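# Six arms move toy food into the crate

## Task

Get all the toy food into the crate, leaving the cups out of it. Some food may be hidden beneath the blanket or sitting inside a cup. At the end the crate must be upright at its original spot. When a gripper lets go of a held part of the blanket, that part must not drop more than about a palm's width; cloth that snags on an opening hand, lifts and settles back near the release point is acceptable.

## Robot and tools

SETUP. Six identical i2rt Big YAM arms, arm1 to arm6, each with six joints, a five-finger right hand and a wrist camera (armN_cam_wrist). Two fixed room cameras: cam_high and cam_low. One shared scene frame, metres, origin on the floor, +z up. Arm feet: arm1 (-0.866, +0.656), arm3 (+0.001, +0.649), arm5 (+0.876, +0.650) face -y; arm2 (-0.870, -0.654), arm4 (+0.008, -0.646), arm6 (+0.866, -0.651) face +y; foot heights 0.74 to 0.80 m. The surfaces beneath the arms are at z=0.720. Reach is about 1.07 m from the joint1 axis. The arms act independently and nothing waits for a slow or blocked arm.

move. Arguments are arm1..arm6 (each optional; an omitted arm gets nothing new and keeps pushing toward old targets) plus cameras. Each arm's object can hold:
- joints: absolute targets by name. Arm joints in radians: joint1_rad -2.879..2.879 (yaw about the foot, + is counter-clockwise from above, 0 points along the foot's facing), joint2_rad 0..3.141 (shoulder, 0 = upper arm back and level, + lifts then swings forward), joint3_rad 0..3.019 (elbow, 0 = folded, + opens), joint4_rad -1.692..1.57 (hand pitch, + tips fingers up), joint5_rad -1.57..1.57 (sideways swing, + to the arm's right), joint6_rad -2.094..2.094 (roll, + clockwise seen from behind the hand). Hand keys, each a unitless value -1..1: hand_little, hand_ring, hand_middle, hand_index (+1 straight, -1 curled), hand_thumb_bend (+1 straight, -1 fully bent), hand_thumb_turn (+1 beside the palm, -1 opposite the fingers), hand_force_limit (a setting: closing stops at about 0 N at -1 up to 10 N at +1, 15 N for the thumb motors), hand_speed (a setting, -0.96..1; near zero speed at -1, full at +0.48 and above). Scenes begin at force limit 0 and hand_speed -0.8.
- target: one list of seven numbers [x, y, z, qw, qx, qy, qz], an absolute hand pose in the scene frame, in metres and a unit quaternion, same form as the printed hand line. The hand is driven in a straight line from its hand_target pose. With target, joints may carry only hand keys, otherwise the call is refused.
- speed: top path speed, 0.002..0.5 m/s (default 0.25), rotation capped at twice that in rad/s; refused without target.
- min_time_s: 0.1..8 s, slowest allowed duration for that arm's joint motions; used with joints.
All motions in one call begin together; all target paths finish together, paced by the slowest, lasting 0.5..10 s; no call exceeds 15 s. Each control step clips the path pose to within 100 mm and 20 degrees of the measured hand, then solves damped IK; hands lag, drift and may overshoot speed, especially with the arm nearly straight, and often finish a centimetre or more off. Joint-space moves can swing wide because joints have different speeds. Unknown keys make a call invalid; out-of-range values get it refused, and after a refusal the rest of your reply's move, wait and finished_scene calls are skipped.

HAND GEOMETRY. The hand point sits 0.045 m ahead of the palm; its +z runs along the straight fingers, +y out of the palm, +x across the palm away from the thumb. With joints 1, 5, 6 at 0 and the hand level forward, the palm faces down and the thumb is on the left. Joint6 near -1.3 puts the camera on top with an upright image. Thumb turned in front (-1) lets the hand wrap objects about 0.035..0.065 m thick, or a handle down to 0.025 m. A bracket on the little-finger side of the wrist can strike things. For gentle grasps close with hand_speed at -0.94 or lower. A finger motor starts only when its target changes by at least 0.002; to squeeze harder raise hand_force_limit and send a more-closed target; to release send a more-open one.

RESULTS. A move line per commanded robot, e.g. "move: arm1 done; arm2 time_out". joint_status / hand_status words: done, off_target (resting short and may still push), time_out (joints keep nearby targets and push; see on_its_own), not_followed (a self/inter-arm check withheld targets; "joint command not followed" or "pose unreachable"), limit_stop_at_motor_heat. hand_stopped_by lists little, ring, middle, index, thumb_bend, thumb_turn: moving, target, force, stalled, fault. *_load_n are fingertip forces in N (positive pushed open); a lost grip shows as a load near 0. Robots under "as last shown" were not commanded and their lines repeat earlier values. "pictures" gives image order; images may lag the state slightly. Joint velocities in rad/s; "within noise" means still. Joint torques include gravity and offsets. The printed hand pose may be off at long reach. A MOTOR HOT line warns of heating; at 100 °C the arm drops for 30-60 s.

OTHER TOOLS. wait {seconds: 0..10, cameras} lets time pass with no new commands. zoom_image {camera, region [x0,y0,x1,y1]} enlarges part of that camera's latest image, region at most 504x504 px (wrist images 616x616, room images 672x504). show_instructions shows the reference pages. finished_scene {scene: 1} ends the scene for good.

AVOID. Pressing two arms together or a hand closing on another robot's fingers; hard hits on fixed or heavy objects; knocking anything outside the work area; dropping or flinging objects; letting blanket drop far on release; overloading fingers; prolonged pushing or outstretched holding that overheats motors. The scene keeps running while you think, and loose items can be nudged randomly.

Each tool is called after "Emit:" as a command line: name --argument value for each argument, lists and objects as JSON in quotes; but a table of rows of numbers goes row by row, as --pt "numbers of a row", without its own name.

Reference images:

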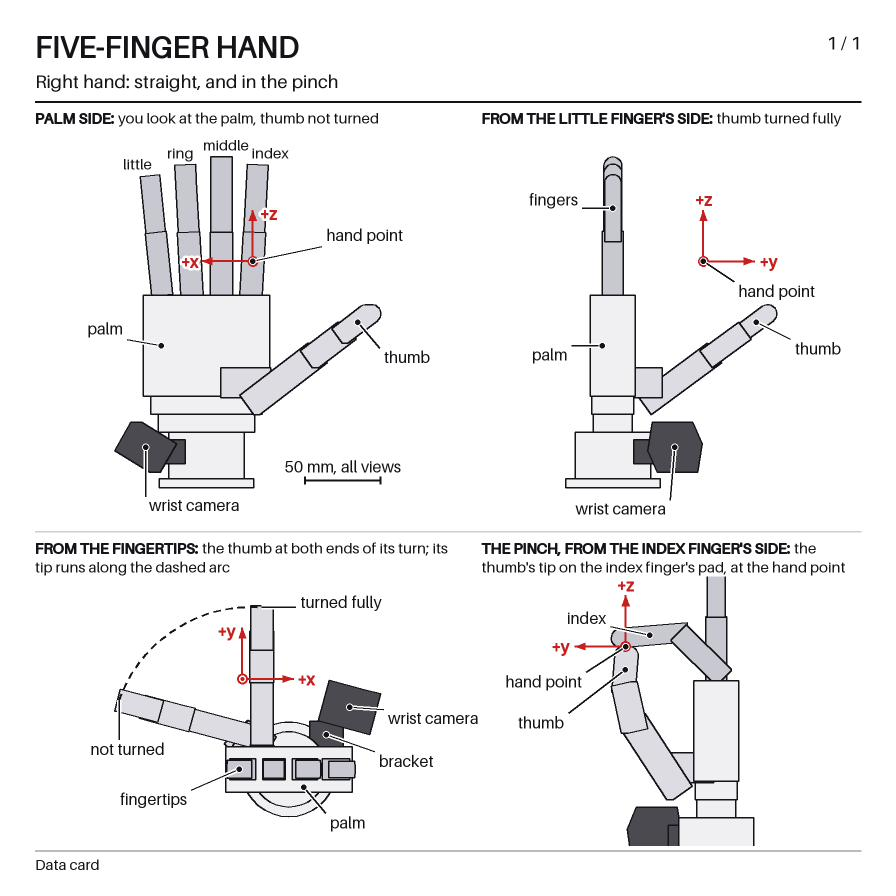

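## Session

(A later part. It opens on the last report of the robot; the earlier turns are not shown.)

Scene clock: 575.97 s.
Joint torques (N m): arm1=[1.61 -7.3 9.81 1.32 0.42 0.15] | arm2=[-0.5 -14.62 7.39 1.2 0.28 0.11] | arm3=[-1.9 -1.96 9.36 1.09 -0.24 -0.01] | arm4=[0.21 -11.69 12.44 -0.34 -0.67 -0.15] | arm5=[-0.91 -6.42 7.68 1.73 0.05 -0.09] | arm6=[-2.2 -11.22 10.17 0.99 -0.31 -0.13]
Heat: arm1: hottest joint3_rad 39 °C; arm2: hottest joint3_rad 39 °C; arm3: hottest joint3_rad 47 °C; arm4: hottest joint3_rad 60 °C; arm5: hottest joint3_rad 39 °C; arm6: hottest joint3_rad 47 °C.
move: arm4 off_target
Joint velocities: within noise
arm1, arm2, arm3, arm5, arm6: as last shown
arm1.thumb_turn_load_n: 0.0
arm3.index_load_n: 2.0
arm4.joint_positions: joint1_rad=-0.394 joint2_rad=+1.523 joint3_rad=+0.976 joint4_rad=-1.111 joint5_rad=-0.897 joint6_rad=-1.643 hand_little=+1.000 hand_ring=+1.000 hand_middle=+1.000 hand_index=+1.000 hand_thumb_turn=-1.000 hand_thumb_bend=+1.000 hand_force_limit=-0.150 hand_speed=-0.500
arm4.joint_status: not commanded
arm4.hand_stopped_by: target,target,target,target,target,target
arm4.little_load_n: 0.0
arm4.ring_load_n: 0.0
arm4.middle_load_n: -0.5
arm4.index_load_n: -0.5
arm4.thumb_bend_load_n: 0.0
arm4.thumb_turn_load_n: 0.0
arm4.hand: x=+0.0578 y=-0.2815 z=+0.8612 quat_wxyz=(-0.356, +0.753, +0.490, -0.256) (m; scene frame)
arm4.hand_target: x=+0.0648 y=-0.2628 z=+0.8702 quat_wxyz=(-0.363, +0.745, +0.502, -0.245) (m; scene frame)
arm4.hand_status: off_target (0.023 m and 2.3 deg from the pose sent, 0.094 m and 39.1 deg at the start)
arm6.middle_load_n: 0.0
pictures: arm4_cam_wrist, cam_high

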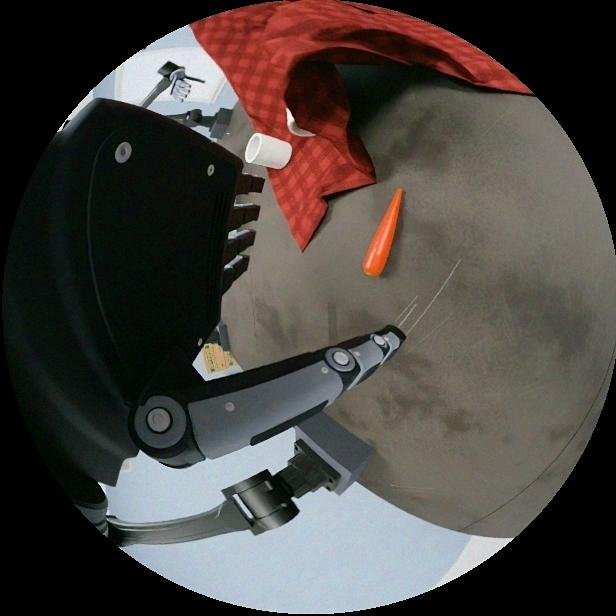

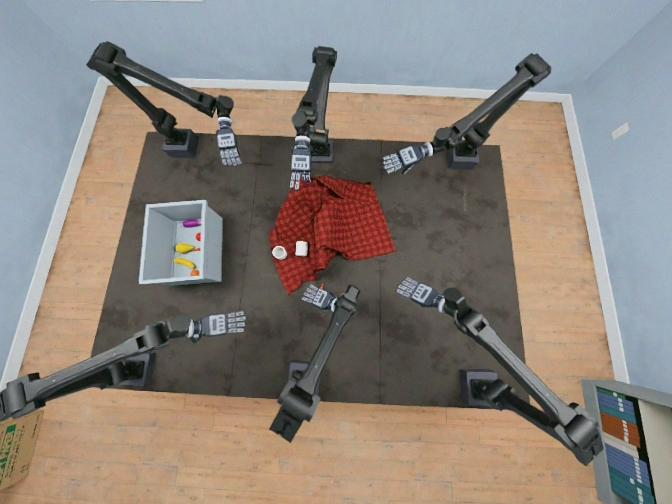

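Emit:
move --arm4 '{"target": [0.035, -0.238, 0.80, 0.3634, -0.7451, -0.5026, 0.2451], "speed": 0.15}' --cameras '["arm4_cam_wrist"]'

Scene clock: 577.37 s.
Joint torques (N m): arm1=[1.61 -7.24 9.83 1.32 0.41 0.15] | arm2=[-0.38 -14.86 7.31 1.22 0.26 0.11] | arm3=[-1.73 -2.49 9.5 0.98 -0.23 0.01] | arm4=[0.21 -13.22 6.43 0.66 -0.64 0.13] | arm5=[-0.91 -6.42 7.69 1.73 0.05 -0.1] | arm6=[-2.26 -11.28 10.14 1.03 -0.31 -0.14]
Heat: arm1: hottest joint3_rad 39 °C; arm2: hottest joint3_rad 39 °C; arm3: hottest joint3_rad 47 °C; arm4: hottest joint3_rad 60 °C; arm5: hottest joint3_rad 39 °C; arm6: hottest joint3_rad 47 °C.
move: arm4 off_target
Joint velocities: within noise
arm1, arm2, arm3, arm5, arm6: as last shown
arm1.middle_load_n: -0.5
arm3.index_load_n: 1.5
arm4.joint_positions: joint1_rad=-0.308 joint2_rad=+1.646 joint3_rad=+0.971 joint4_rad=-0.827 joint5_rad=-0.899 joint6_rad=-1.533 hand_little=+1.000 hand_ring=+1.000 hand_middle=+1.000 hand_index=+1.000 hand_thumb_turn=-1.000 hand_thumb_bend=+1.000 hand_force_limit=-0.150 hand_speed=-0.500
arm4.joint_status: not commanded
arm4.hand_stopped_by: target,target,target,target,target,target
arm4.little_load_n: 0.0
arm4.ring_load_n: 0.0
arm4.middle_load_n: 0.0
arm4.index_load_n: 0.0
arm4.thumb_bend_load_n: 0.0
arm4.thumb_turn_load_n: 0.0
arm4.hand: x=+0.0407 y=-0.2316 z=+0.8099 quat_wxyz=(-0.371, +0.740, +0.509, -0.234) (m; scene frame)
arm4.hand_target: x=+0.0351 y=-0.2381 z=+0.8003 quat_wxyz=(-0.363, +0.745, +0.503, -0.245) (m; scene frame)
arm4.hand_status: off_target (0.013 m and 1.8 deg from the pose sent, 0.078 m and 2.3 deg at the start)
pictures: arm4_cam_wrist

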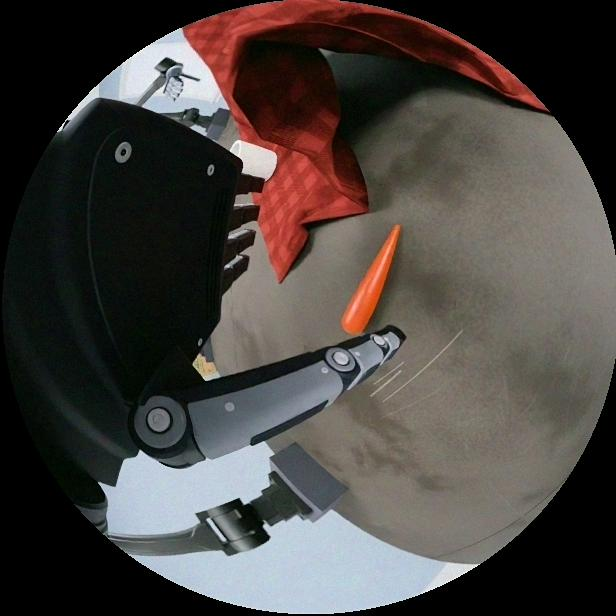

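Emit:
move --arm4 '{"target": [0.015, -0.254, 0.785, 0.3569, -0.7317, -0.5219, 0.2546], "speed": 0.1}' --cameras '["arm4_cam_wrist", "cam_high"]'

Scene clock: 579.67 s.
Joint torques (N m): arm1=[1.61 -7.3 9.83 1.31 0.42 0.15] | arm2=[-0.44 -14.74 7.38 1.28 0.25 0.11] | arm3=[-1.85 -2.2 9.39 0.75 -0.26 -0.03] | arm4=[0.62 -12.86 6.19 0.62 -0.67 -0.11] | arm5=[-0.91 -6.48 7.68 1.72 0.05 -0.1] | arm6=[-2.32 -11.28 10.14 1.05 -0.32 -0.13]
Heat: arm1: hottest joint3_rad 39 °C; arm2: hottest joint3_rad 39 °C; arm3: hottest joint3_rad 47 °C; arm4: hottest joint3_rad 59 °C; arm5: hottest joint3_rad 39 °C; arm6: hottest joint3_rad 47 °C.
move: arm4 off_target
Joint velocities: within noise
arm1, arm2, arm3, arm5, arm6: as last shown
arm1.middle_load_n: 0.0
arm3.little_load_n: -0.5
arm3.index_load_n: 2.0
arm4.joint_positions: joint1_rad=-0.273 joint2_rad=+1.646 joint3_rad=+0.915 joint4_rad=-0.794 joint5_rad=-0.899 joint6_rad=-1.532 hand_little=+1.000 hand_ring=+1.000 hand_middle=+1.000 hand_index=+1.000 hand_thumb_turn=-1.000 hand_thumb_bend=+1.000 hand_force_limit=-0.150 hand_speed=-0.500
arm4.joint_status: not commanded
arm4.hand_stopped_by: target,target,target,target,target,target
arm4.little_load_n: 0.0
arm4.ring_load_n: 0.0
arm4.middle_load_n: 0.0
arm4.index_load_n: 0.0
arm4.thumb_bend_load_n: 0.0
arm4.thumb_turn_load_n: 0.0
arm4.hand: x=+0.0199 y=-0.2491 z=+0.7943 quat_wxyz=(-0.361, +0.734, +0.518, -0.248) (m; scene frame)
arm4.hand_target: x=+0.0151 y=-0.2542 z=+0.7853 quat_wxyz=(-0.357, +0.732, +0.522, -0.255) (m; scene frame)
arm4.hand_status: off_target (0.012 m and 1.0 deg from the pose sent, 0.042 m and 3.4 deg at the start)
pictures: arm4_cam_wrist, cam_high

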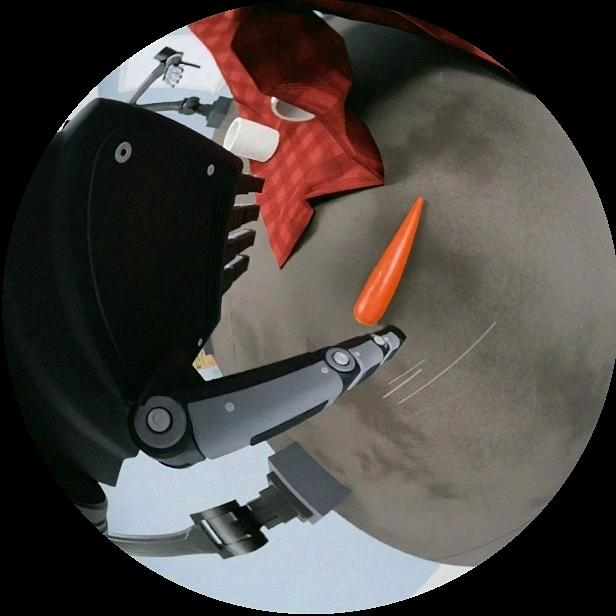

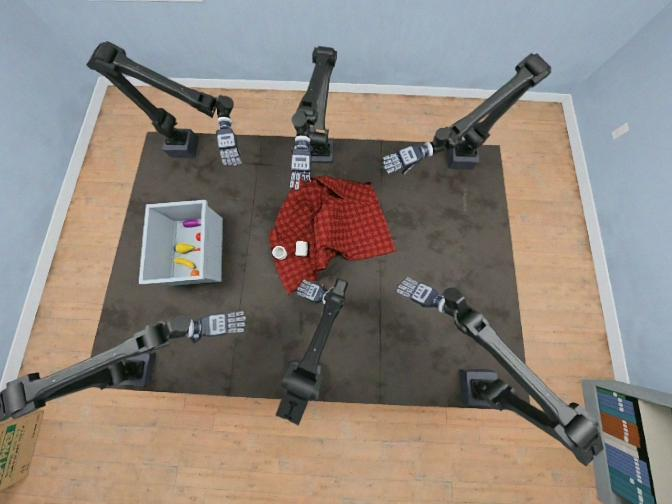

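Emit:
move --arm4 '{"target": [0.007, -0.246, 0.745, 0.3569, -0.7317, -0.5219, 0.2546], "speed": 0.08}' --cameras '["arm4_cam_wrist"]'

Scene clock: 581.20 s.
Joint torques (N m): arm1=[1.61 -7.3 9.83 1.31 0.41 0.15] | arm2=[-0.44 -14.45 7.36 1.22 0.26 0.11] | arm3=[-1.55 -2.49 9.44 0.8 -0.21 0.01] | arm4=[0.56 -13.33 5.53 0.69 -0.62 0.12] | arm5=[-0.91 -6.42 7.68 1.74 0.05 -0.09] | arm6=[-2.2 -11.4 10.17 1.06 -0.32 -0.13]
Heat: arm1: hottest joint3_rad 39 °C; arm2: hottest joint3_rad 39 °C; arm3: hottest joint3_rad 47 °C; arm4: hottest joint3_rad 59 °C; arm5: hottest joint3_rad 39 °C; arm6: hottest joint3_rad 47 °C.
move: arm4 off_target
Joint velocities: within noise
arm1, arm2, arm3, arm5, arm6: as last shown
arm3.little_load_n: 0.0
arm3.index_load_n: 1.5
arm4.joint_positions: joint1_rad=-0.250 joint2_rad=+1.736 joint3_rad=+0.897 joint4_rad=-0.654 joint5_rad=-0.899 joint6_rad=-1.520 hand_little=+1.000 hand_ring=+1.000 hand_middle=+1.000 hand_index=+1.000 hand_thumb_turn=-1.000 hand_thumb_bend=+1.000 hand_force_limit=-0.150 hand_speed=-0.500
arm4.joint_status: not commanded
arm4.hand_stopped_by: target,target,target,target,target,target
arm4.little_load_n: 0.0
arm4.ring_load_n: 0.0
arm4.middle_load_n: 0.0
arm4.index_load_n: 0.0
arm4.thumb_bend_load_n: 0.0
arm4.thumb_turn_load_n: 0.0
arm4.hand: x=+0.0135 y=-0.2385 z=+0.7545 quat_wxyz=(-0.365, +0.728, +0.527, -0.243) (m; scene frame)
arm4.hand_target: x=+0.0071 y=-0.2461 z=+0.7454 quat_wxyz=(-0.357, +0.732, +0.522, -0.255) (m; scene frame)
arm4.hand_status: off_target (0.014 m and 1.8 deg from the pose sent, 0.051 m and 1.0 deg at the start)
pictures: arm4_cam_wrist

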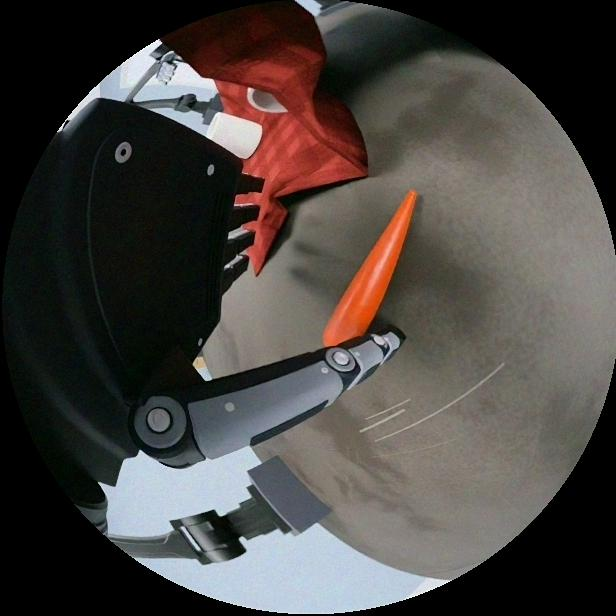

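Emit:
move --arm4 '{"target": [0.002, -0.244, 0.736, 0.3569, -0.7317, -0.5219, 0.2546], "speed": 0.06}' --cameras '["arm4_cam_wrist"]'

Scene clock: 582.73 s.
Joint torques (N m): arm1=[1.61 -7.3 9.83 1.33 0.42 0.15] | arm2=[-0.26 -14.74 7.35 1.24 0.27 0.11] | arm3=[-1.61 -2.37 9.39 0.88 -0.22 0.03] | arm4=[0.67 -12.98 4.97 0.73 -0.58 0.11] | arm5=[-0.85 -6.42 7.69 1.72 0.05 -0.1] | arm6=[-2.32 -11.16 10.17 1.03 -0.32 -0.13]
Heat: arm1: hottest joint3_rad 39 °C; arm2: hottest joint3_rad 39 °C; arm3: hottest joint3_rad 47 °C; arm4: hottest joint3_rad 59 °C; arm5: hottest joint3_rad 39 °C; arm6: hottest joint3_rad 47 °C.
move: arm4 off_target
Joint velocities: within noise
arm1, arm2, arm3, arm5, arm6: as last shown
arm2.ring_load_n: -0.5
arm2.thumb_bend_load_n: 0.5
arm3.ring_load_n: -0.5
arm4.joint_positions: joint1_rad=-0.238 joint2_rad=+1.748 joint3_rad=+0.897 joint4_rad=-0.612 joint5_rad=-0.899 joint6_rad=-1.500 hand_little=+1.000 hand_ring=+1.000 hand_middle=+1.000 hand_index=+1.000 hand_thumb_turn=-1.000 hand_thumb_bend=+1.000 hand_force_limit=-0.150 hand_speed=-0.500
arm4.joint_status: not commanded
arm4.hand_stopped_by: target,target,target,target,target,target
arm4.little_load_n: 0.0
arm4.ring_load_n: 0.0
arm4.middle_load_n: 0.0
arm4.index_load_n: 0.0
arm4.thumb_bend_load_n: 0.0
arm4.thumb_turn_load_n: 0.0
arm4.hand: x=+0.0100 y=-0.2319 z=+0.7499 quat_wxyz=(-0.369, +0.726, +0.529, -0.239) (m; scene frame)
arm4.hand_target: x=+0.0022 y=-0.2442 z=+0.7368 quat_wxyz=(-0.357, +0.732, +0.522, -0.255) (m; scene frame)
arm4.hand_status: off_target (0.020 m and 2.6 deg from the pose sent, 0.022 m and 1.8 deg at the start)
pictures: arm4_cam_wrist

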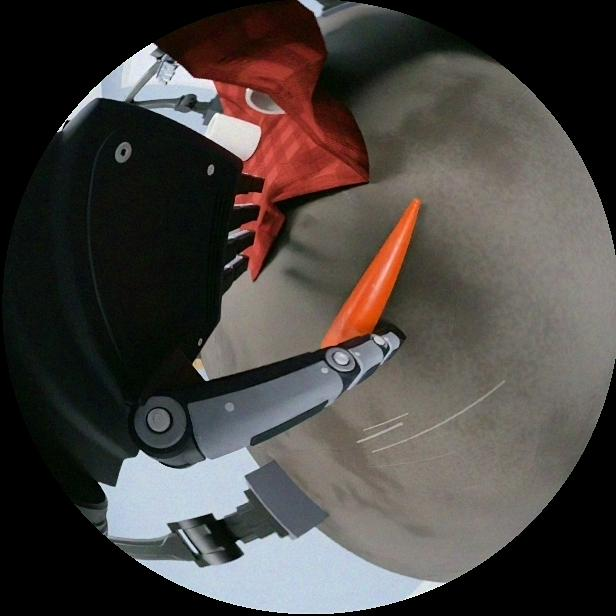

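Emit:
move --arm4 '{"target": [0.001, -0.252, 0.731, 0.3569, -0.7317, -0.5219, 0.2546], "speed": 0.06}' --cameras '["arm4_cam_wrist"]'

Scene clock: 583.80 s.
Joint torques (N m): arm1=[1.55 -7.3 9.83 1.32 0.42 0.15] | arm2=[-0.67 -14.92 7.28 1.21 0.25 0.11] | arm3=[-1.55 -2.37 9.25 1.03 -0.22 0.02] | arm4=[0.38 -12.81 5.18 0.7 -0.59 0.08] | arm5=[-0.97 -6.36 7.66 1.74 0.05 -0.09] | arm6=[-2.26 -11.28 10.14 1.03 -0.32 -0.14]
Heat: arm1: hottest joint3_rad 39 °C; arm2: hottest joint3_rad 39 °C; arm3: hottest joint3_rad 47 °C; arm4: hottest joint3_rad 58 °C; arm5: hottest joint3_rad 39 °C; arm6: hottest joint3_rad 47 °C.
move: arm4 off_target
Joint velocities: within noise
arm1.joint_positions: joint1_rad=+1.412 joint2_rad=+1.415 joint3_rad=+0.921 joint4_rad=-0.086 joint5_rad=+1.181 joint6_rad=+0.536 hand_little=+0.400 hand_ring=+0.350 hand_middle=+0.350 hand_index=+0.350 hand_thumb_turn=-1.000 hand_thumb_bend=+0.991 hand_force_limit=-0.200 hand_speed=-0.750
arm1.joint_status: not commanded
arm1.hand_stopped_by: target,target,target,target,force,target
arm1.little_load_n: 0.0
arm1.ring_load_n: 0.0
arm1.middle_load_n: 0.0
arm1.index_load_n: 0.0
arm1.thumb_bend_load_n: 0.0
arm1.thumb_turn_load_n: 0.0
arm1.hand: x=-0.3827 y=+0.4180 z=+0.9969 quat_wxyz=(-0.052, +0.070, -0.774, +0.627) (m; scene frame)
arm1.hand_target: x=-0.3800 y=+0.4200 z=+1.0000 quat_wxyz=(-0.055, +0.068, -0.774, +0.627) (m; scene frame)
arm1.hand_status: not commanded
arm2.joint_positions: joint1_rad=-1.060 joint2_rad=+1.483 joint3_rad=+1.306 joint4_rad=-0.524 joint5_rad=+0.236 joint6_rad=+0.177 hand_little=+1.000 hand_ring=+1.000 hand_middle=+1.000 hand_index=+1.000 hand_thumb_turn=-1.000 hand_thumb_bend=+1.000 hand_force_limit=-0.250 hand_speed=+0.000
arm2.joint_status: not commanded
arm2.hand_stopped_by: target,target,target,target,target,target
arm2.little_load_n: 0.0
arm2.ring_load_n: 0.0
arm2.middle_load_n: 0.0
arm2.index_load_n: 0.0
arm2.thumb_bend_load_n: 0.0
arm2.thumb_turn_load_n: 0.0
arm2.hand: x=-0.3388 y=-0.3636 z=+0.9951 quat_wxyz=(-0.333, +0.704, -0.563, +0.276) (m; scene frame)
arm2.hand_target: x=-0.3399 y=-0.3601 z=+1.0001 quat_wxyz=(-0.341, +0.698, -0.566, +0.276) (m; scene frame)
arm2.hand_status: not commanded
arm3.joint_positions: joint1_rad=-0.162 joint2_rad=+0.681 joint3_rad=+0.800 joint4_rad=-0.353 joint5_rad=-0.150 joint6_rad=-0.028 hand_little=+1.000 hand_ring=+1.000 hand_middle=-0.278 hand_index=-0.317 hand_thumb_turn=-1.000 hand_thumb_bend=+0.310 hand_force_limit=-0.200 hand_speed=-0.600
arm3.joint_status: not commanded
arm3.hand_stopped_by: target,target,force,force,force,target
arm3.little_load_n: 0.0
arm3.ring_load_n: 0.0
arm3.middle_load_n: 11.5
arm3.index_load_n: 1.5
arm3.thumb_bend_load_n: 9.5
arm3.thumb_turn_load_n: 0.5
arm3.hand: x=+0.0024 y=+0.2559 z=+1.0906 quat_wxyz=(-0.003, +0.001, -0.783, +0.622) (m; scene frame)
arm3.hand_target: x=+0.0001 y=+0.2600 z=+1.0999 quat_wxyz=(+0.000, +0.000, -0.777, +0.629) (m; scene frame)
arm3.hand_status: not commanded
arm4.joint_positions: joint1_rad=-0.238 joint2_rad=+1.748 joint3_rad=+0.867 joint4_rad=-0.593 joint5_rad=-0.899 joint6_rad=-1.500 hand_little=+1.000 hand_ring=+1.000 hand_middle=+1.000 hand_index=+1.000 hand_thumb_turn=-1.000 hand_thumb_bend=+1.000 hand_force_limit=-0.150 hand_speed=-0.500
arm4.joint_status: not commanded
arm4.hand_stopped_by: target,target,target,target,target,target
arm4.little_load_n: 0.0
arm4.ring_load_n: 0.0
arm4.middle_load_n: 0.0
arm4.index_load_n: 0.0
arm4.thumb_bend_load_n: 0.0
arm4.thumb_turn_load_n: 0.0
arm4.hand: x=+0.0067 y=-0.2430 z=+0.7425 quat_wxyz=(-0.366, +0.727, +0.528, -0.242) (m; scene frame)
arm4.hand_target: x=+0.0011 y=-0.2522 z=+0.7315 quat_wxyz=(-0.357, +0.732, +0.522, -0.255) (m; scene frame)
arm4.hand_status: off_target (0.016 m and 2.0 deg from the pose sent, 0.029 m and 2.5 deg at the start)
arm5.joint_positions: joint1_rad=-0.947 joint2_rad=+1.238 joint3_rad=+0.712 joint4_rad=+0.338 joint5_rad=+0.260 joint6_rad=+0.053 hand_little=+1.000 hand_ring=+1.000 hand_middle=+1.000 hand_index=+1.000 hand_thumb_turn=-1.000 hand_thumb_bend=+1.000 hand_force_limit=-0.200 hand_speed=-0.500
arm5.joint_status: not commanded
arm5.hand_stopped_by: target,target,target,target,target,target
arm5.little_load_n: 0.0
arm5.ring_load_n: 0.0
arm5.middle_load_n: 0.0
arm5.index_load_n: 0.0
arm5.thumb_bend_load_n: 0.0
arm5.thumb_turn_load_n: 0.0
arm5.hand: x=+0.4216 y=+0.3449 z=+1.0146 quat_wxyz=(+0.364, -0.438, -0.630, +0.528) (m; scene frame)
arm5.hand_target: x=+0.4204 y=+0.3501 z=+1.0002 quat_wxyz=(+0.361, -0.446, -0.637, +0.516) (m; scene frame)
arm5.hand_status: not commanded
arm6.joint_positions: joint1_rad=+0.638 joint2_rad=+1.429 joint3_rad=+1.168 joint4_rad=-0.443 joint5_rad=-0.257 joint6_rad=-0.199 hand_little=+1.000 hand_ring=+1.000 hand_middle=+1.000 hand_index=+1.000 hand_thumb_turn=-1.000 hand_thumb_bend=+1.000 hand_force_limit=-0.200 hand_speed=-0.400
arm6.joint_status: not commanded
arm6.hand_stopped_by: target,target,target,target,target,target
arm6.little_load_n: 0.0
arm6.ring_load_n: 0.0
arm6.middle_load_n: 0.0
arm6.index_load_n: 0.0
arm6.thumb_bend_load_n: 0.0
arm6.thumb_turn_load_n: 0.0
arm6.hand: x=+0.4721 y=-0.2511 z=+0.9913 quat_wxyz=(-0.381, +0.795, +0.423, -0.209) (m; scene frame)
arm6.hand_target: x=+0.4798 y=-0.2501 z=+0.9998 quat_wxyz=(-0.387, +0.793, +0.423, -0.206) (m; scene frame)
arm6.hand_status: not commanded
pictures: arm4_cam_wrist

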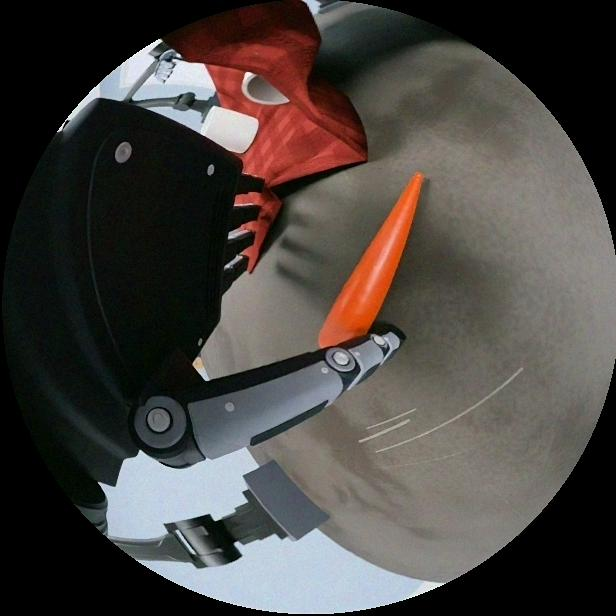

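Emit:
move --arm4 '{"joints": {"hand_thumb_bend": 0.85, "hand_little": 0.1, "hand_ring": 0.1, "hand_middle": 0.1, "hand_index": 0.1, "hand_speed": -0.6, "hand_force_limit": -0.2}}' --cameras '["arm4_cam_wrist"]'

Scene clock: 585.53 s.
Joint torques (N m): arm1=[1.67 -7.24 9.83 1.32 0.42 0.15] | arm2=[-0.5 -14.62 7.39 1.24 0.27 0.12] | arm3=[-2.2 -2.14 9.25 0.75 -0.19 0.03] | arm4=[-0.32 -12.86 5.19 0.62 0.41 0.06] | arm5=[-0.91 -6.42 7.68 1.73 0.05 -0.09] | arm6=[-2.26 -11.34 10.17 1.03 -0.32 -0.13]
Heat: arm1: hottest joint3_rad 39 °C; arm2: hottest joint3_rad 39 °C; arm3: hottest joint3_rad 47 °C; arm4: hottest joint3_rad 58 °C; arm5: hottest joint3_rad 39 °C; arm6: hottest joint3_rad 47 °C.
move: arm4 done
Joint velocities: within noise
arm1, arm2, arm3, arm5, arm6: as last shown
arm3.thumb_turn_load_n: 0.0
arm4.joint_positions: joint1_rad=-0.229 joint2_rad=+1.748 joint3_rad=+0.867 joint4_rad=-0.590 joint5_rad=-0.924 joint6_rad=-1.498 hand_little=+0.100 hand_ring=+0.100 hand_middle=+0.101 hand_index=+0.100 hand_thumb_turn=-1.000 hand_thumb_bend=+0.850 hand_force_limit=-0.200 hand_speed=-0.600
arm4.joint_status: all done
arm4.hand_stopped_by: target,target,target,target,target,target
arm4.little_load_n: 0.0
arm4.ring_load_n: 0.0
arm4.middle_load_n: 2.0
arm4.index_load_n: 0.0
arm4.thumb_bend_load_n: 0.0
arm4.thumb_turn_load_n: 0.0
arm4.hand: x=-0.0011 y=-0.2417 z=+0.7456 quat_wxyz=(-0.374, +0.720, +0.528, -0.251) (m; scene frame)
arm4.hand_target: x=+0.0011 y=-0.2523 z=+0.7315 quat_wxyz=(-0.357, +0.732, +0.522, -0.255) (m; scene frame)
arm4.hand_status: not commanded
arm5.little_load_n: -0.5
arm6.ring_load_n: -0.5
pictures: arm4_cam_wrist

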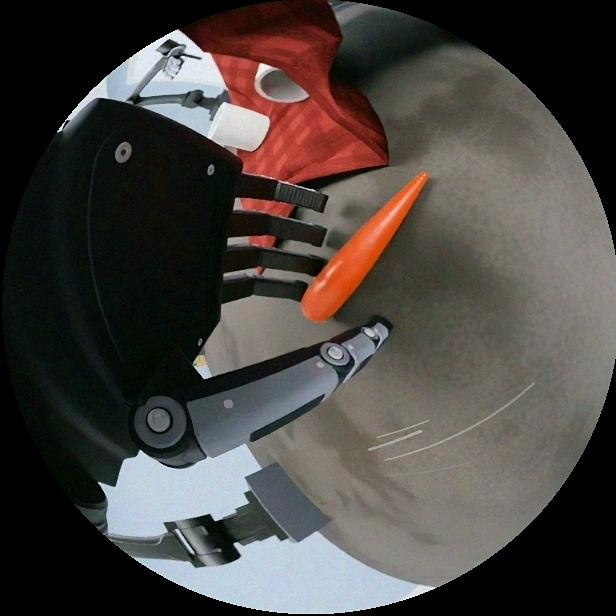

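Emit:
move --arm4 '{"joints": {"hand_thumb_bend": 0.6, "hand_little": -0.1, "hand_ring": -0.1, "hand_middle": -0.1, "hand_index": -0.1, "hand_speed": -0.7, "hand_force_limit": -0.3}}' --cameras '["arm4_cam_wrist"]'

Scene clock: 586.97 s.
Joint torques (N m): arm1=[1.55 -7.3 9.83 1.31 0.41 0.15] | arm2=[-0.56 -14.45 7.38 1.21 0.24 0.12] | arm3=[-1.85 -1.85 9.28 0.83 -0.18 -0.05] | arm4=[-0.26 -12.86 5.19 0.61 -0.32 0.06] | arm5=[-0.91 -6.42 7.68 1.73 0.05 -0.09] | arm6=[-2.2 -11.34 10.14 1.03 -0.31 -0.14]
Heat: arm1: hottest joint3_rad 39 °C; arm2: hottest joint3_rad 39 °C; arm3: hottest joint3_rad 47 °C; arm4: hottest joint3_rad 58 °C; arm5: hottest joint3_rad 39 °C; arm6: hottest joint3_rad 47 °C.
move: arm4 done
Joint velocities: within noise
arm1, arm2, arm3, arm5, arm6: as last shown
arm3.index_load_n: 2.0
arm4.joint_positions: joint1_rad=-0.229 joint2_rad=+1.748 joint3_rad=+0.867 joint4_rad=-0.590 joint5_rad=-0.905 joint6_rad=-1.498 hand_little=-0.100 hand_ring=-0.100 hand_middle=-0.100 hand_index=-0.100 hand_thumb_turn=-1.000 hand_thumb_bend=+0.600 hand_force_limit=-0.300 hand_speed=-0.700
arm4.joint_status: all done
arm4.hand_stopped_by: target,target,target,target,target,target
arm4.little_load_n: 0.0
arm4.ring_load_n: 0.0
arm4.middle_load_n: 0.0
arm4.index_load_n: 0.0
arm4.thumb_bend_load_n: 0.0
arm4.thumb_turn_load_n: 0.0
arm4.hand: x=+0.0019 y=-0.2423 z=+0.7433 quat_wxyz=(-0.368, +0.723, +0.530, -0.246) (m; scene frame)
arm4.hand_target: x=+0.0011 y=-0.2522 z=+0.7316 quat_wxyz=(-0.357, +0.732, +0.522, -0.255) (m; scene frame)
arm4.hand_status: not commanded
arm5.little_load_n: 0.0
arm5.index_load_n: -0.5
arm6.ring_load_n: 0.0
pictures: arm4_cam_wrist

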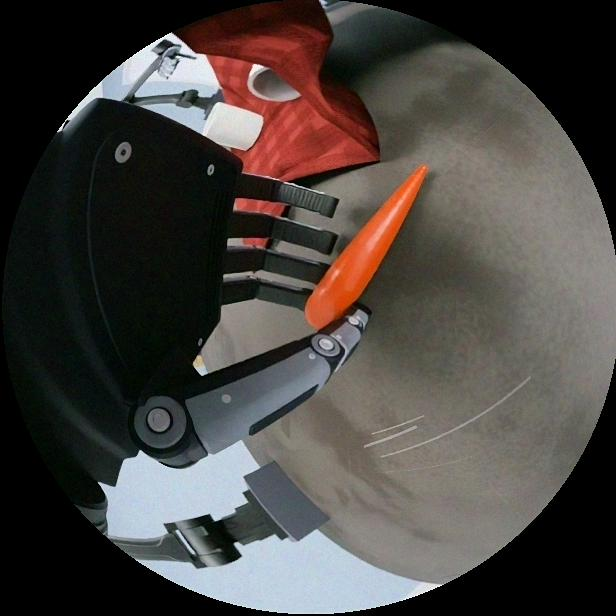

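Emit:
move --arm4 '{"joints": {"hand_thumb_bend": 1.0, "hand_little": 0.3, "hand_ring": 0.3, "hand_middle": 0.3, "hand_index": 0.3, "hand_speed": -0.4}}'

Emit:
move --arm4 '{"target": [0.006, -0.241, 0.736, 0.3797, -0.7783, -0.4494, 0.2192], "speed": 0.06}' --cameras '["arm4_cam_wrist"]'

Scene clock: 588.17 s.
Joint torques (N m): arm1=[1.61 -7.3 9.81 1.35 0.42 0.15] | arm2=[-0.56 -14.8 7.42 1.21 0.26 0.11] | arm3=[-2.55 -2.02 9.29 0.83 -0.2 0.06] | arm4=[0.62 -12.16 5.29 0.64 -0.28 0.01] | arm5=[-0.91 -6.36 7.68 1.73 0.05 -0.09] | arm6=[-2.2 -11.28 10.13 1.02 -0.31 -0.14]
Heat: arm1: hottest joint3_rad 39 °C; arm2: hottest joint3_rad 39 °C; arm3: hottest joint3_rad 47 °C; arm4: hottest joint3_rad 57 °C; arm5: hottest joint3_rad 39 °C; arm6: hottest joint3_rad 47 °C.
move: arm4 done
Joint velocities: within noise
arm1, arm2, arm3, arm5, arm6: as last shown
arm2.ring_load_n: -0.5
arm4.joint_positions: joint1_rad=-0.241 joint2_rad=+1.740 joint3_rad=+0.867 joint4_rad=-0.590 joint5_rad=-0.906 joint6_rad=-1.492 hand_little=+0.300 hand_ring=+0.300 hand_middle=+0.299 hand_index=+0.300 hand_thumb_turn=-1.000 hand_thumb_bend=+1.000 hand_force_limit=-0.300 hand_speed=-0.400
arm4.joint_status: all done
arm4.hand_stopped_by: target,target,target,target,target,target
arm4.little_load_n: -0.5
arm4.ring_load_n: 0.0
arm4.middle_load_n: -3.0
arm4.index_load_n: 0.0
arm4.thumb_bend_load_n: 0.0
arm4.thumb_turn_load_n: 0.0
arm4.hand: x=+0.0070 y=-0.2412 z=+0.7465 quat_wxyz=(-0.371, +0.727, +0.525, -0.242) (m; scene frame)
arm4.hand_target: x=+0.0012 y=-0.2523 z=+0.7315 quat_wxyz=(-0.357, +0.732, +0.522, -0.255) (m; scene frame)
arm4.hand_status: not commanded
arm5.index_load_n: 0.0
pictures: none

Scene clock: 590.37 s.
Joint torques (N m): arm1=[1.61 -7.3 9.83 1.32 0.42 0.15] | arm2=[-0.44 -14.45 7.38 1.25 0.26 0.11] | arm3=[-1.32 -2.73 9.55 0.84 -0.21 -0.04] | arm4=[-0.21 -12.98 5.19 1.59 0.36 -0.05] | arm5=[-0.91 -6.36 7.69 1.73 0.05 -0.1] | arm6=[-2.26 -11.22 10.13 1.06 -0.32 -0.13]
Heat: arm1: hottest joint3_rad 39 °C; arm2: hottest joint3_rad 39 °C; arm3: hottest joint3_rad 47 °C; arm4: hottest joint3_rad 57 °C; arm5: hottest joint3_rad 39 °C; arm6: hottest joint3_rad 47 °C.
move: arm4 off_target
Joint velocities: within noise
arm1, arm2, arm3, arm5, arm6: as last shown
arm2.ring_load_n: 0.0
arm3.index_load_n: 1.5
arm4.joint_positions: joint1_rad=-0.241 joint2_rad=+1.703 joint3_rad=+0.790 joint4_rad=-0.366 joint5_rad=-0.891 joint6_rad=-1.204 hand_little=+0.300 hand_ring=+0.300 hand_middle=+0.299 hand_index=+0.300 hand_thumb_turn=-1.000 hand_thumb_bend=+1.000 hand_force_limit=-0.300 hand_speed=-0.400
arm4.joint_status: not commanded
arm4.hand_stopped_by: target,target,target,target,target,target
arm4.little_load_n: 0.0
arm4.ring_load_n: 0.0
arm4.middle_load_n: -1.0
arm4.index_load_n: 0.0
arm4.thumb_bend_load_n: 0.0
arm4.thumb_turn_load_n: 0.0
arm4.hand: x=+0.0028 y=-0.2369 z=+0.7474 quat_wxyz=(-0.387, +0.773, +0.448, -0.228) (m; scene frame)
arm4.hand_target: x=+0.0061 y=-0.2411 z=+0.7365 quat_wxyz=(-0.380, +0.778, +0.450, -0.219) (m; scene frame)
arm4.hand_status: off_target (0.013 m and 1.4 deg from the pose sent, 0.010 m and 10.8 deg at the start)
arm5.middle_load_n: -0.5
arm5.index_load_n: -0.5
arm6.ring_load_n: -0.5
pictures: arm4_cam_wrist

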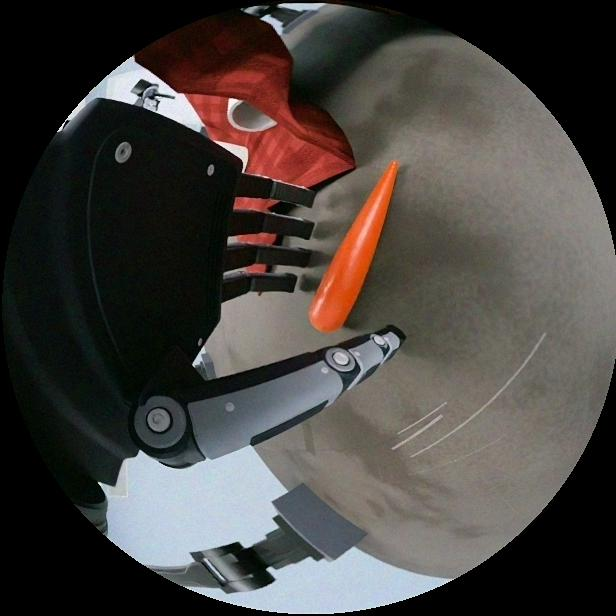

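Emit:
move --arm4 '{"target": [0.012, -0.233, 0.733, 0.3907, -0.8010, -0.4085, 0.1992], "speed": 0.06}' --cameras '["arm4_cam_wrist"]'

Scene clock: 591.97 s.
Joint torques (N m): arm1=[1.61 -7.18 9.83 1.32 0.42 0.15] | arm2=[-0.5 -14.8 7.39 1.24 0.26 0.1] | arm3=[-1.44 -2.9 9.4 0.83 -0.21 0.02] | arm4=[-0.79 -12.51 5.18 1.74 0.79 -0.11] | arm5=[-0.91 -6.48 7.69 1.73 0.05 -0.1] | arm6=[-2.26 -11.4 10.15 1.03 -0.32 -0.14]
Heat: arm1: hottest joint3_rad 39 °C; arm2: hottest joint3_rad 39 °C; arm3: hottest joint3_rad 47 °C; arm4: hottest joint3_rad 57 °C; arm5: hottest joint3_rad 39 °C; arm6: hottest joint3_rad 47 °C.
move: arm4 off_target
Joint velocities: within noise
arm1, arm2, arm3, arm5, arm6: as last shown
arm4.joint_positions: joint1_rad=-0.241 joint2_rad=+1.693 joint3_rad=+0.758 joint4_rad=-0.234 joint5_rad=-0.870 joint6_rad=-1.059 hand_little=+0.300 hand_ring=+0.300 hand_middle=+0.299 hand_index=+0.300 hand_thumb_turn=-1.000 hand_thumb_bend=+1.000 hand_force_limit=-0.300 hand_speed=-0.400
arm4.joint_status: not commanded
arm4.hand_stopped_by: target,target,target,target,target,target
arm4.little_load_n: 0.0
arm4.ring_load_n: 0.0
arm4.middle_load_n: 0.5
arm4.index_load_n: 0.0
arm4.thumb_bend_load_n: 0.0
arm4.thumb_turn_load_n: 0.0
arm4.hand: x=+0.0036 y=-0.2286 z=+0.7472 quat_wxyz=(-0.399, +0.792, +0.409, -0.214) (m; scene frame)
arm4.hand_target: x=+0.0118 y=-0.2336 z=+0.7336 quat_wxyz=(-0.390, +0.801, +0.408, -0.200) (m; scene frame)
arm4.hand_status: off_target (0.017 m and 2.2 deg from the pose sent, 0.018 m and 6.4 deg at the start)
arm5.index_load_n: 0.0
arm6.ring_load_n: 0.0
pictures: arm4_cam_wrist

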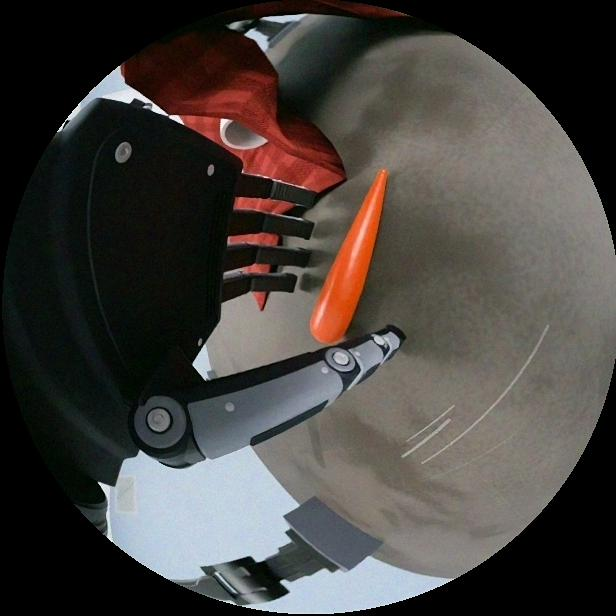

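Emit:
move --arm4 '{"target": [0.018, -0.222, 0.731, 0.3907, -0.8010, -0.4085, 0.1992], "speed": 0.06}' --cameras '["arm4_cam_wrist"]'

Scene clock: 593.13 s.
Joint torques (N m): arm1=[1.61 -7.18 9.84 1.32 0.42 0.15] | arm2=[-0.32 -14.68 7.3 1.26 0.27 0.12] | arm3=[-1.38 -1.73 9.42 0.95 -0.19 0.02] | arm4=[-1.26 -10.46 8.03 1.17 0.71 -0.19] | arm5=[-0.85 -6.42 7.66 1.73 0.05 -0.09] | arm6=[-2.26 -11.28 10.15 1.06 -0.32 -0.13]
Heat: arm1: hottest joint3_rad 39 °C; arm2: hottest joint3_rad 39 °C; arm3: hottest joint3_rad 47 °C; arm4: hottest joint3_rad 57 °C; arm5: hottest joint3_rad 39 °C; arm6: hottest joint3_rad 47 °C.
move: arm4 off_target
Joint velocities: within noise
arm1, arm2, arm3, arm5, arm6: as last shown
arm1.index_load_n: -0.5
arm4.joint_positions: joint1_rad=-0.241 joint2_rad=+1.693 joint3_rad=+0.758 joint4_rad=-0.234 joint5_rad=-0.870 joint6_rad=-1.059 hand_little=+0.300 hand_ring=+0.300 hand_middle=+0.299 hand_index=+0.300 hand_thumb_turn=-1.000 hand_thumb_bend=+1.000 hand_force_limit=-0.300 hand_speed=-0.400
arm4.joint_status: not commanded
arm4.hand_stopped_by: target,target,target,target,target,target
arm4.little_load_n: 0.0
arm4.ring_load_n: 0.0
arm4.middle_load_n: 0.5
arm4.index_load_n: 0.0
arm4.thumb_bend_load_n: 0.0
arm4.thumb_turn_load_n: 0.0
arm4.hand: x=+0.0036 y=-0.2286 z=+0.7472 quat_wxyz=(-0.399, +0.792, +0.409, -0.214) (m; scene frame)
arm4.hand_target: x=+0.0178 y=-0.2233 z=+0.7318 quat_wxyz=(-0.390, +0.801, +0.408, -0.199) (m; scene frame)
arm4.hand_status: off_target (0.023 m and 2.2 deg from the pose sent, 0.023 m and 2.2 deg at the start)
arm5.middle_load_n: 0.0
pictures: arm4_cam_wrist

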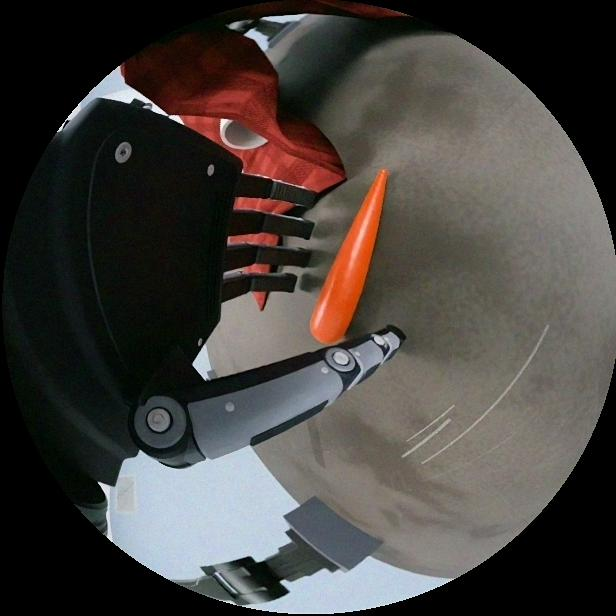

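Emit:
move --arm4 '{"target": [0.024, -0.214, 0.745, 0.3907, -0.8010, -0.4085, 0.1992], "speed": 0.08}' --cameras '["arm4_cam_wrist"]'

Scene clock: 594.20 s.
Joint torques (N m): arm1=[1.61 -7.18 9.81 1.33 0.42 0.15] | arm2=[-0.44 -14.68 7.34 1.24 0.26 0.11] | arm3=[-1.55 -2.26 9.39 0.94 -0.18 0] | arm4=[-1.38 -11.81 9.61 0.38 0.04 -0.2] | arm5=[-0.91 -6.42 7.68 1.74 0.05 -0.1] | arm6=[-2.32 -11.22 10.13 1.03 -0.32 -0.13]
Heat: arm1: hottest joint3_rad 39 °C; arm2: hottest joint3_rad 39 °C; arm3: hottest joint3_rad 47 °C; arm4: hottest joint3_rad 56 °C; arm5: hottest joint3_rad 39 °C; arm6: hottest joint3_rad 47 °C.
move: arm4 off_target
Joint velocities: within noise
arm1, arm2, arm3, arm5, arm6: as last shown
arm1.index_load_n: 0.0
arm2.index_load_n: -0.5
arm3.middle_load_n: 12.0
arm4.joint_positions: joint1_rad=-0.249 joint2_rad=+1.693 joint3_rad=+0.776 joint4_rad=-0.274 joint5_rad=-0.855 joint6_rad=-1.069 hand_little=+0.300 hand_ring=+0.300 hand_middle=+0.300 hand_index=+0.300 hand_thumb_turn=-1.000 hand_thumb_bend=+1.000 hand_force_limit=-0.300 hand_speed=-0.400
arm4.joint_status: not commanded
arm4.hand_stopped_by: target,target,target,target,target,target
arm4.little_load_n: 0.0
arm4.ring_load_n: 0.0
arm4.middle_load_n: 1.5
arm4.index_load_n: 0.0
arm4.thumb_bend_load_n: 0.0
arm4.thumb_turn_load_n: 0.0
arm4.hand: x=+0.0098 y=-0.2277 z=+0.7487 quat_wxyz=(-0.391, +0.799, +0.406, -0.212) (m; scene frame)
arm4.hand_target: x=+0.0240 y=-0.2148 z=+0.7453 quat_wxyz=(-0.391, +0.801, +0.408, -0.199) (m; scene frame)
arm4.hand_status: off_target (0.020 m and 1.5 deg from the pose sent, 0.025 m and 2.2 deg at the start)
pictures: arm4_cam_wrist

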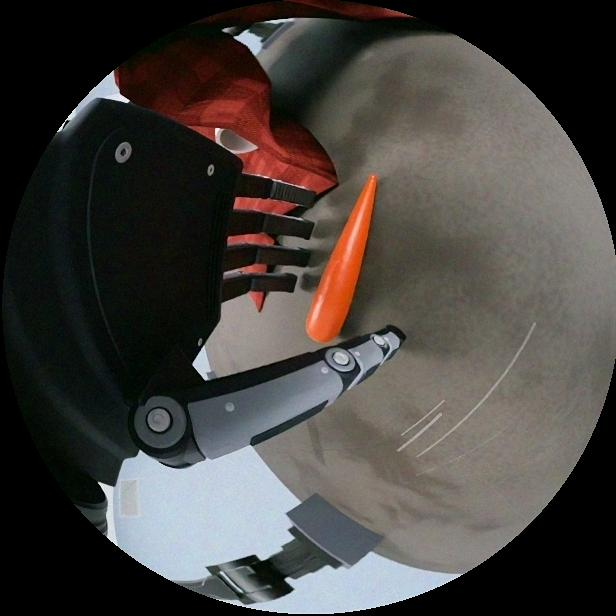

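Emit:
move --arm4 '{"target": [0.014, -0.202, 0.750, 0.3907, -0.8010, -0.4085, 0.1992], "speed": 0.1}' --cameras '["arm4_cam_wrist"]'

Scene clock: 595.27 s.
Joint torques (N m): arm1=[1.61 -7.3 9.83 1.33 0.41 0.14] | arm2=[-0.44 -14.68 7.39 1.17 0.27 0.1] | arm3=[-1.55 -2.26 9.22 0.8 -0.15 -0.03] | arm4=[0.5 -11.87 10.3 0.98 -0.26 0.09] | arm5=[-0.97 -6.42 7.68 1.73 0.05 -0.09] | arm6=[-2.32 -11.34 10.14 1.05 -0.31 -0.13]
Heat: arm1: hottest joint3_rad 39 °C; arm2: hottest joint3_rad 39 °C; arm3: hottest joint3_rad 47 °C; arm4: hottest joint3_rad 56 °C; arm5: hottest joint3_rad 39 °C; arm6: hottest joint3_rad 47 °C.
move: arm4 off_target
Joint velocities: within noise
arm1.joint_positions: joint1_rad=+1.412 joint2_rad=+1.415 joint3_rad=+0.921 joint4_rad=-0.086 joint5_rad=+1.181 joint6_rad=+0.536 hand_little=+0.400 hand_ring=+0.350 hand_middle=+0.350 hand_index=+0.350 hand_thumb_turn=-1.000 hand_thumb_bend=+0.991 hand_force_limit=-0.200 hand_speed=-0.750
arm1.joint_status: not commanded
arm1.hand_stopped_by: target,target,target,target,force,target
arm1.little_load_n: 0.0
arm1.ring_load_n: 0.0
arm1.middle_load_n: 0.0
arm1.index_load_n: 0.0
arm1.thumb_bend_load_n: 0.0
arm1.thumb_turn_load_n: 0.0
arm1.hand: x=-0.3827 y=+0.4180 z=+0.9969 quat_wxyz=(-0.052, +0.070, -0.774, +0.627) (m; scene frame)
arm1.hand_target: x=-0.3800 y=+0.4200 z=+1.0000 quat_wxyz=(-0.055, +0.068, -0.774, +0.627) (m; scene frame)
arm1.hand_status: not commanded
arm2.joint_positions: joint1_rad=-1.060 joint2_rad=+1.483 joint3_rad=+1.306 joint4_rad=-0.524 joint5_rad=+0.236 joint6_rad=+0.177 hand_little=+1.000 hand_ring=+1.000 hand_middle=+1.000 hand_index=+1.000 hand_thumb_turn=-1.000 hand_thumb_bend=+1.000 hand_force_limit=-0.250 hand_speed=+0.000
arm2.joint_status: not commanded
arm2.hand_stopped_by: target,target,target,target,target,target
arm2.little_load_n: -0.5
arm2.ring_load_n: 0.0
arm2.middle_load_n: 0.0
arm2.index_load_n: 0.0
arm2.thumb_bend_load_n: 0.0
arm2.thumb_turn_load_n: 0.0
arm2.hand: x=-0.3388 y=-0.3636 z=+0.9951 quat_wxyz=(-0.333, +0.704, -0.563, +0.276) (m; scene frame)
arm2.hand_target: x=-0.3399 y=-0.3601 z=+1.0001 quat_wxyz=(-0.341, +0.698, -0.566, +0.276) (m; scene frame)
arm2.hand_status: not commanded
arm3.joint_positions: joint1_rad=-0.162 joint2_rad=+0.681 joint3_rad=+0.800 joint4_rad=-0.353 joint5_rad=-0.150 joint6_rad=-0.028 hand_little=+1.000 hand_ring=+1.000 hand_middle=-0.278 hand_index=-0.317 hand_thumb_turn=-1.000 hand_thumb_bend=+0.310 hand_force_limit=-0.200 hand_speed=-0.600
arm3.joint_status: not commanded
arm3.hand_stopped_by: target,target,force,force,force,target
arm3.little_load_n: 0.0
arm3.ring_load_n: 0.0
arm3.middle_load_n: 11.5
arm3.index_load_n: 1.5
arm3.thumb_bend_load_n: 9.5
arm3.thumb_turn_load_n: 0.0
arm3.hand: x=+0.0024 y=+0.2559 z=+1.0906 quat_wxyz=(-0.003, +0.001, -0.783, +0.622) (m; scene frame)
arm3.hand_target: x=+0.0001 y=+0.2600 z=+1.0999 quat_wxyz=(+0.000, +0.000, -0.777, +0.629) (m; scene frame)
arm3.hand_status: not commanded
arm4.joint_positions: joint1_rad=-0.241 joint2_rad=+1.694 joint3_rad=+0.789 joint4_rad=-0.274 joint5_rad=-0.835 joint6_rad=-1.057 hand_little=+0.300 hand_ring=+0.300 hand_middle=+0.299 hand_index=+0.300 hand_thumb_turn=-1.000 hand_thumb_bend=+1.000 hand_force_limit=-0.300 hand_speed=-0.400
arm4.joint_status: not commanded
arm4.hand_stopped_by: target,target,target,target,target,target
arm4.little_load_n: 0.0
arm4.ring_load_n: 0.0
arm4.middle_load_n: 0.0
arm4.index_load_n: 0.0
arm4.thumb_bend_load_n: 0.0
arm4.thumb_turn_load_n: 0.0
arm4.hand: x=+0.0114 y=-0.2213 z=+0.7501 quat_wxyz=(-0.388, +0.802, +0.407, -0.204) (m; scene frame)
arm4.hand_target: x=+0.0139 y=-0.2028 z=+0.7505 quat_wxyz=(-0.391, +0.801, +0.408, -0.199) (m; scene frame)
arm4.hand_status: off_target (0.019 m and 0.7 deg from the pose sent, 0.026 m and 1.5 deg at the start)
arm5.joint_positions: joint1_rad=-0.947 joint2_rad=+1.238 joint3_rad=+0.712 joint4_rad=+0.338 joint5_rad=+0.260 joint6_rad=+0.053 hand_little=+1.000 hand_ring=+1.000 hand_middle=+1.000 hand_index=+1.000 hand_thumb_turn=-1.000 hand_thumb_bend=+1.000 hand_force_limit=-0.200 hand_speed=-0.500
arm5.joint_status: not commanded
arm5.hand_stopped_by: target,target,target,target,target,target
arm5.little_load_n: 0.0
arm5.ring_load_n: 0.0
arm5.middle_load_n: 0.0
arm5.index_load_n: 0.0
arm5.thumb_bend_load_n: 0.0
arm5.thumb_turn_load_n: 0.0
arm5.hand: x=+0.4216 y=+0.3449 z=+1.0146 quat_wxyz=(+0.364, -0.438, -0.630, +0.528) (m; scene frame)
arm5.hand_target: x=+0.4204 y=+0.3501 z=+1.0002 quat_wxyz=(+0.361, -0.446, -0.637, +0.516) (m; scene frame)
arm5.hand_status: not commanded
arm6.joint_positions: joint1_rad=+0.638 joint2_rad=+1.429 joint3_rad=+1.168 joint4_rad=-0.443 joint5_rad=-0.257 joint6_rad=-0.199 hand_little=+1.000 hand_ring=+1.000 hand_middle=+1.000 hand_index=+1.000 hand_thumb_turn=-1.000 hand_thumb_bend=+1.000 hand_force_limit=-0.200 hand_speed=-0.400
arm6.joint_status: not commanded
arm6.hand_stopped_by: target,target,target,target,target,target
arm6.little_load_n: 0.0
arm6.ring_load_n: 0.0
arm6.middle_load_n: 0.0
arm6.index_load_n: 0.0
arm6.thumb_bend_load_n: 0.0
arm6.thumb_turn_load_n: 0.0
arm6.hand: x=+0.4721 y=-0.2511 z=+0.9913 quat_wxyz=(-0.381, +0.795, +0.423, -0.209) (m; scene frame)
arm6.hand_target: x=+0.4798 y=-0.2501 z=+0.9998 quat_wxyz=(-0.387, +0.793, +0.423, -0.206) (m; scene frame)
arm6.hand_status: not commanded
pictures: arm4_cam_wrist

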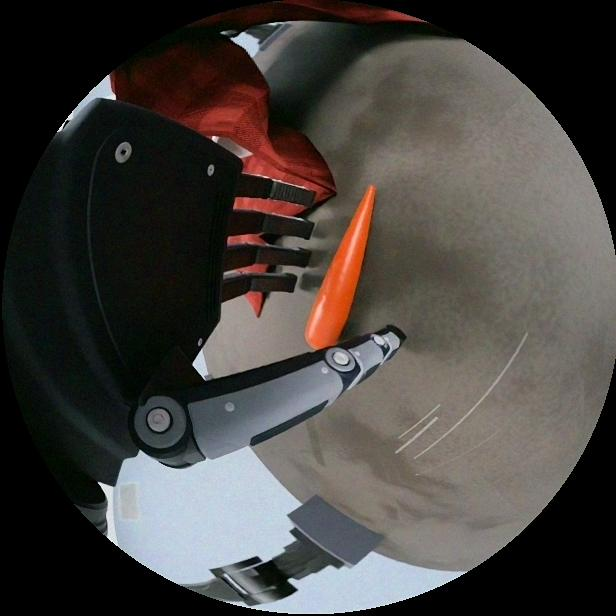

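Emit:
move --arm4 '{"target": [0.012, -0.200, 0.736, 0.3907, -0.8010, -0.4085, 0.1992], "speed": 0.08}'

Emit:
move --arm4 '{"joints": {"hand_thumb_bend": 0.8, "hand_little": 0.0, "hand_ring": 0.0, "hand_middle": 0.0, "hand_index": 0.0, "hand_speed": -0.6, "hand_force_limit": -0.2}}' --cameras '["arm4_cam_wrist"]'

Scene clock: 596.40 s.
Joint torques (N m): arm1=[1.61 -7.3 9.83 1.32 0.41 0.15] | arm2=[-0.26 -14.86 7.36 1.22 0.27 0.11] | arm3=[-1.73 -2.2 9.39 0.99 -0.2 0.01] | arm4=[0.67 -10.11 9.87 1.59 0.13 -0.04] | arm5=[-0.97 -6.42 7.66 1.73 0.05 -0.09] | arm6=[-2.32 -11.34 10.15 1.03 -0.31 -0.14]
Heat: arm1: hottest joint3_rad 39 °C; arm2: hottest joint3_rad 39 °C; arm3: hottest joint3_rad 47 °C; arm4: hottest joint3_rad 56 °C; arm5: hottest joint3_rad 39 °C; arm6: hottest joint3_rad 47 °C.
move: arm4 off_target
Joint velocities: within noise
arm1, arm2, arm3, arm5, arm6: as last shown
arm2.little_load_n: 0.0
arm4.joint_positions: joint1_rad=-0.238 joint2_rad=+1.705 joint3_rad=+0.789 joint4_rad=-0.244 joint5_rad=-0.843 joint6_rad=-1.036 hand_little=+0.300 hand_ring=+0.300 hand_middle=+0.299 hand_index=+0.300 hand_thumb_turn=-1.000 hand_thumb_bend=+1.000 hand_force_limit=-0.300 hand_speed=-0.400
arm4.joint_status: not commanded
arm4.hand_stopped_by: target,target,target,target,target,target
arm4.little_load_n: 0.0
arm4.ring_load_n: 0.0
arm4.middle_load_n: -2.0
arm4.index_load_n: 0.0
arm4.thumb_bend_load_n: 0.0
arm4.thumb_turn_load_n: 0.0
arm4.hand: x=+0.0092 y=-0.2172 z=+0.7484 quat_wxyz=(-0.393, +0.801, +0.402, -0.206) (m; scene frame)
arm4.hand_target: x=+0.0120 y=-0.2012 z=+0.7367 quat_wxyz=(-0.391, +0.801, +0.408, -0.199) (m; scene frame)
arm4.hand_status: off_target (0.021 m and 1.1 deg from the pose sent, 0.026 m and 0.7 deg at the start)
arm6.index_load_n: -0.5
pictures: none

Scene clock: 597.23 s.
Joint torques (N m): arm1=[1.61 -7.36 9.83 1.35 0.41 0.14] | arm2=[-0.26 -14.62 7.35 1.24 0.26 0.11] | arm3=[-1.96 -2.43 9.43 0.92 -0.21 0.06] | arm4=[-0.21 -11.52 8.79 1.03 0.07 -0.05] | arm5=[-0.91 -6.42 7.68 1.73 0.05 -0.09] | arm6=[-2.14 -11.16 10.17 1.03 -0.32 -0.13]
Heat: arm1: hottest joint3_rad 39 °C; arm2: hottest joint3_rad 39 °C; arm3: hottest joint3_rad 47 °C; arm4: hottest joint3_rad 56 °C; arm5: hottest joint3_rad 39 °C; arm6: hottest joint3_rad 47 °C.
move: arm4 done
Joint velocities: within noise
arm1, arm2, arm3, arm5, arm6: as last shown
arm1.ring_load_n: -0.5
arm4.joint_positions: joint1_rad=-0.226 joint2_rad=+1.720 joint3_rad=+0.803 joint4_rad=-0.229 joint5_rad=-0.841 joint6_rad=-1.036 hand_little=+0.000 hand_ring=+0.000 hand_middle=+0.000 hand_index=+0.000 hand_thumb_turn=-1.000 hand_thumb_bend=+0.800 hand_force_limit=-0.200 hand_speed=-0.600
arm4.joint_status: all done
arm4.hand_stopped_by: target,target,target,target,target,target
arm4.little_load_n: 0.0
arm4.ring_load_n: 0.0
arm4.middle_load_n: 1.0
arm4.index_load_n: 0.0
arm4.thumb_bend_load_n: 0.0
arm4.thumb_turn_load_n: 0.0
arm4.hand: x=+0.0065 y=-0.2094 z=+0.7466 quat_wxyz=(-0.396, +0.797, +0.409, -0.204) (m; scene frame)
arm4.hand_target: x=+0.0120 y=-0.2011 z=+0.7368 quat_wxyz=(-0.391, +0.801, +0.408, -0.199) (m; scene frame)
arm4.hand_status: not commanded
arm6.index_load_n: 0.0
pictures: arm4_cam_wrist

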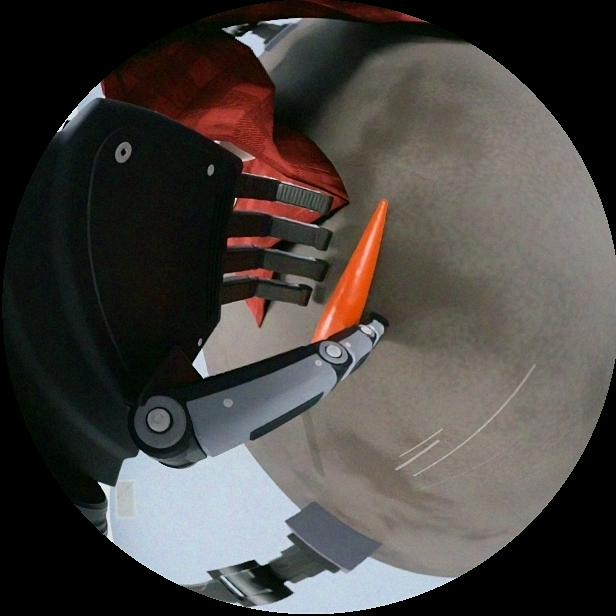

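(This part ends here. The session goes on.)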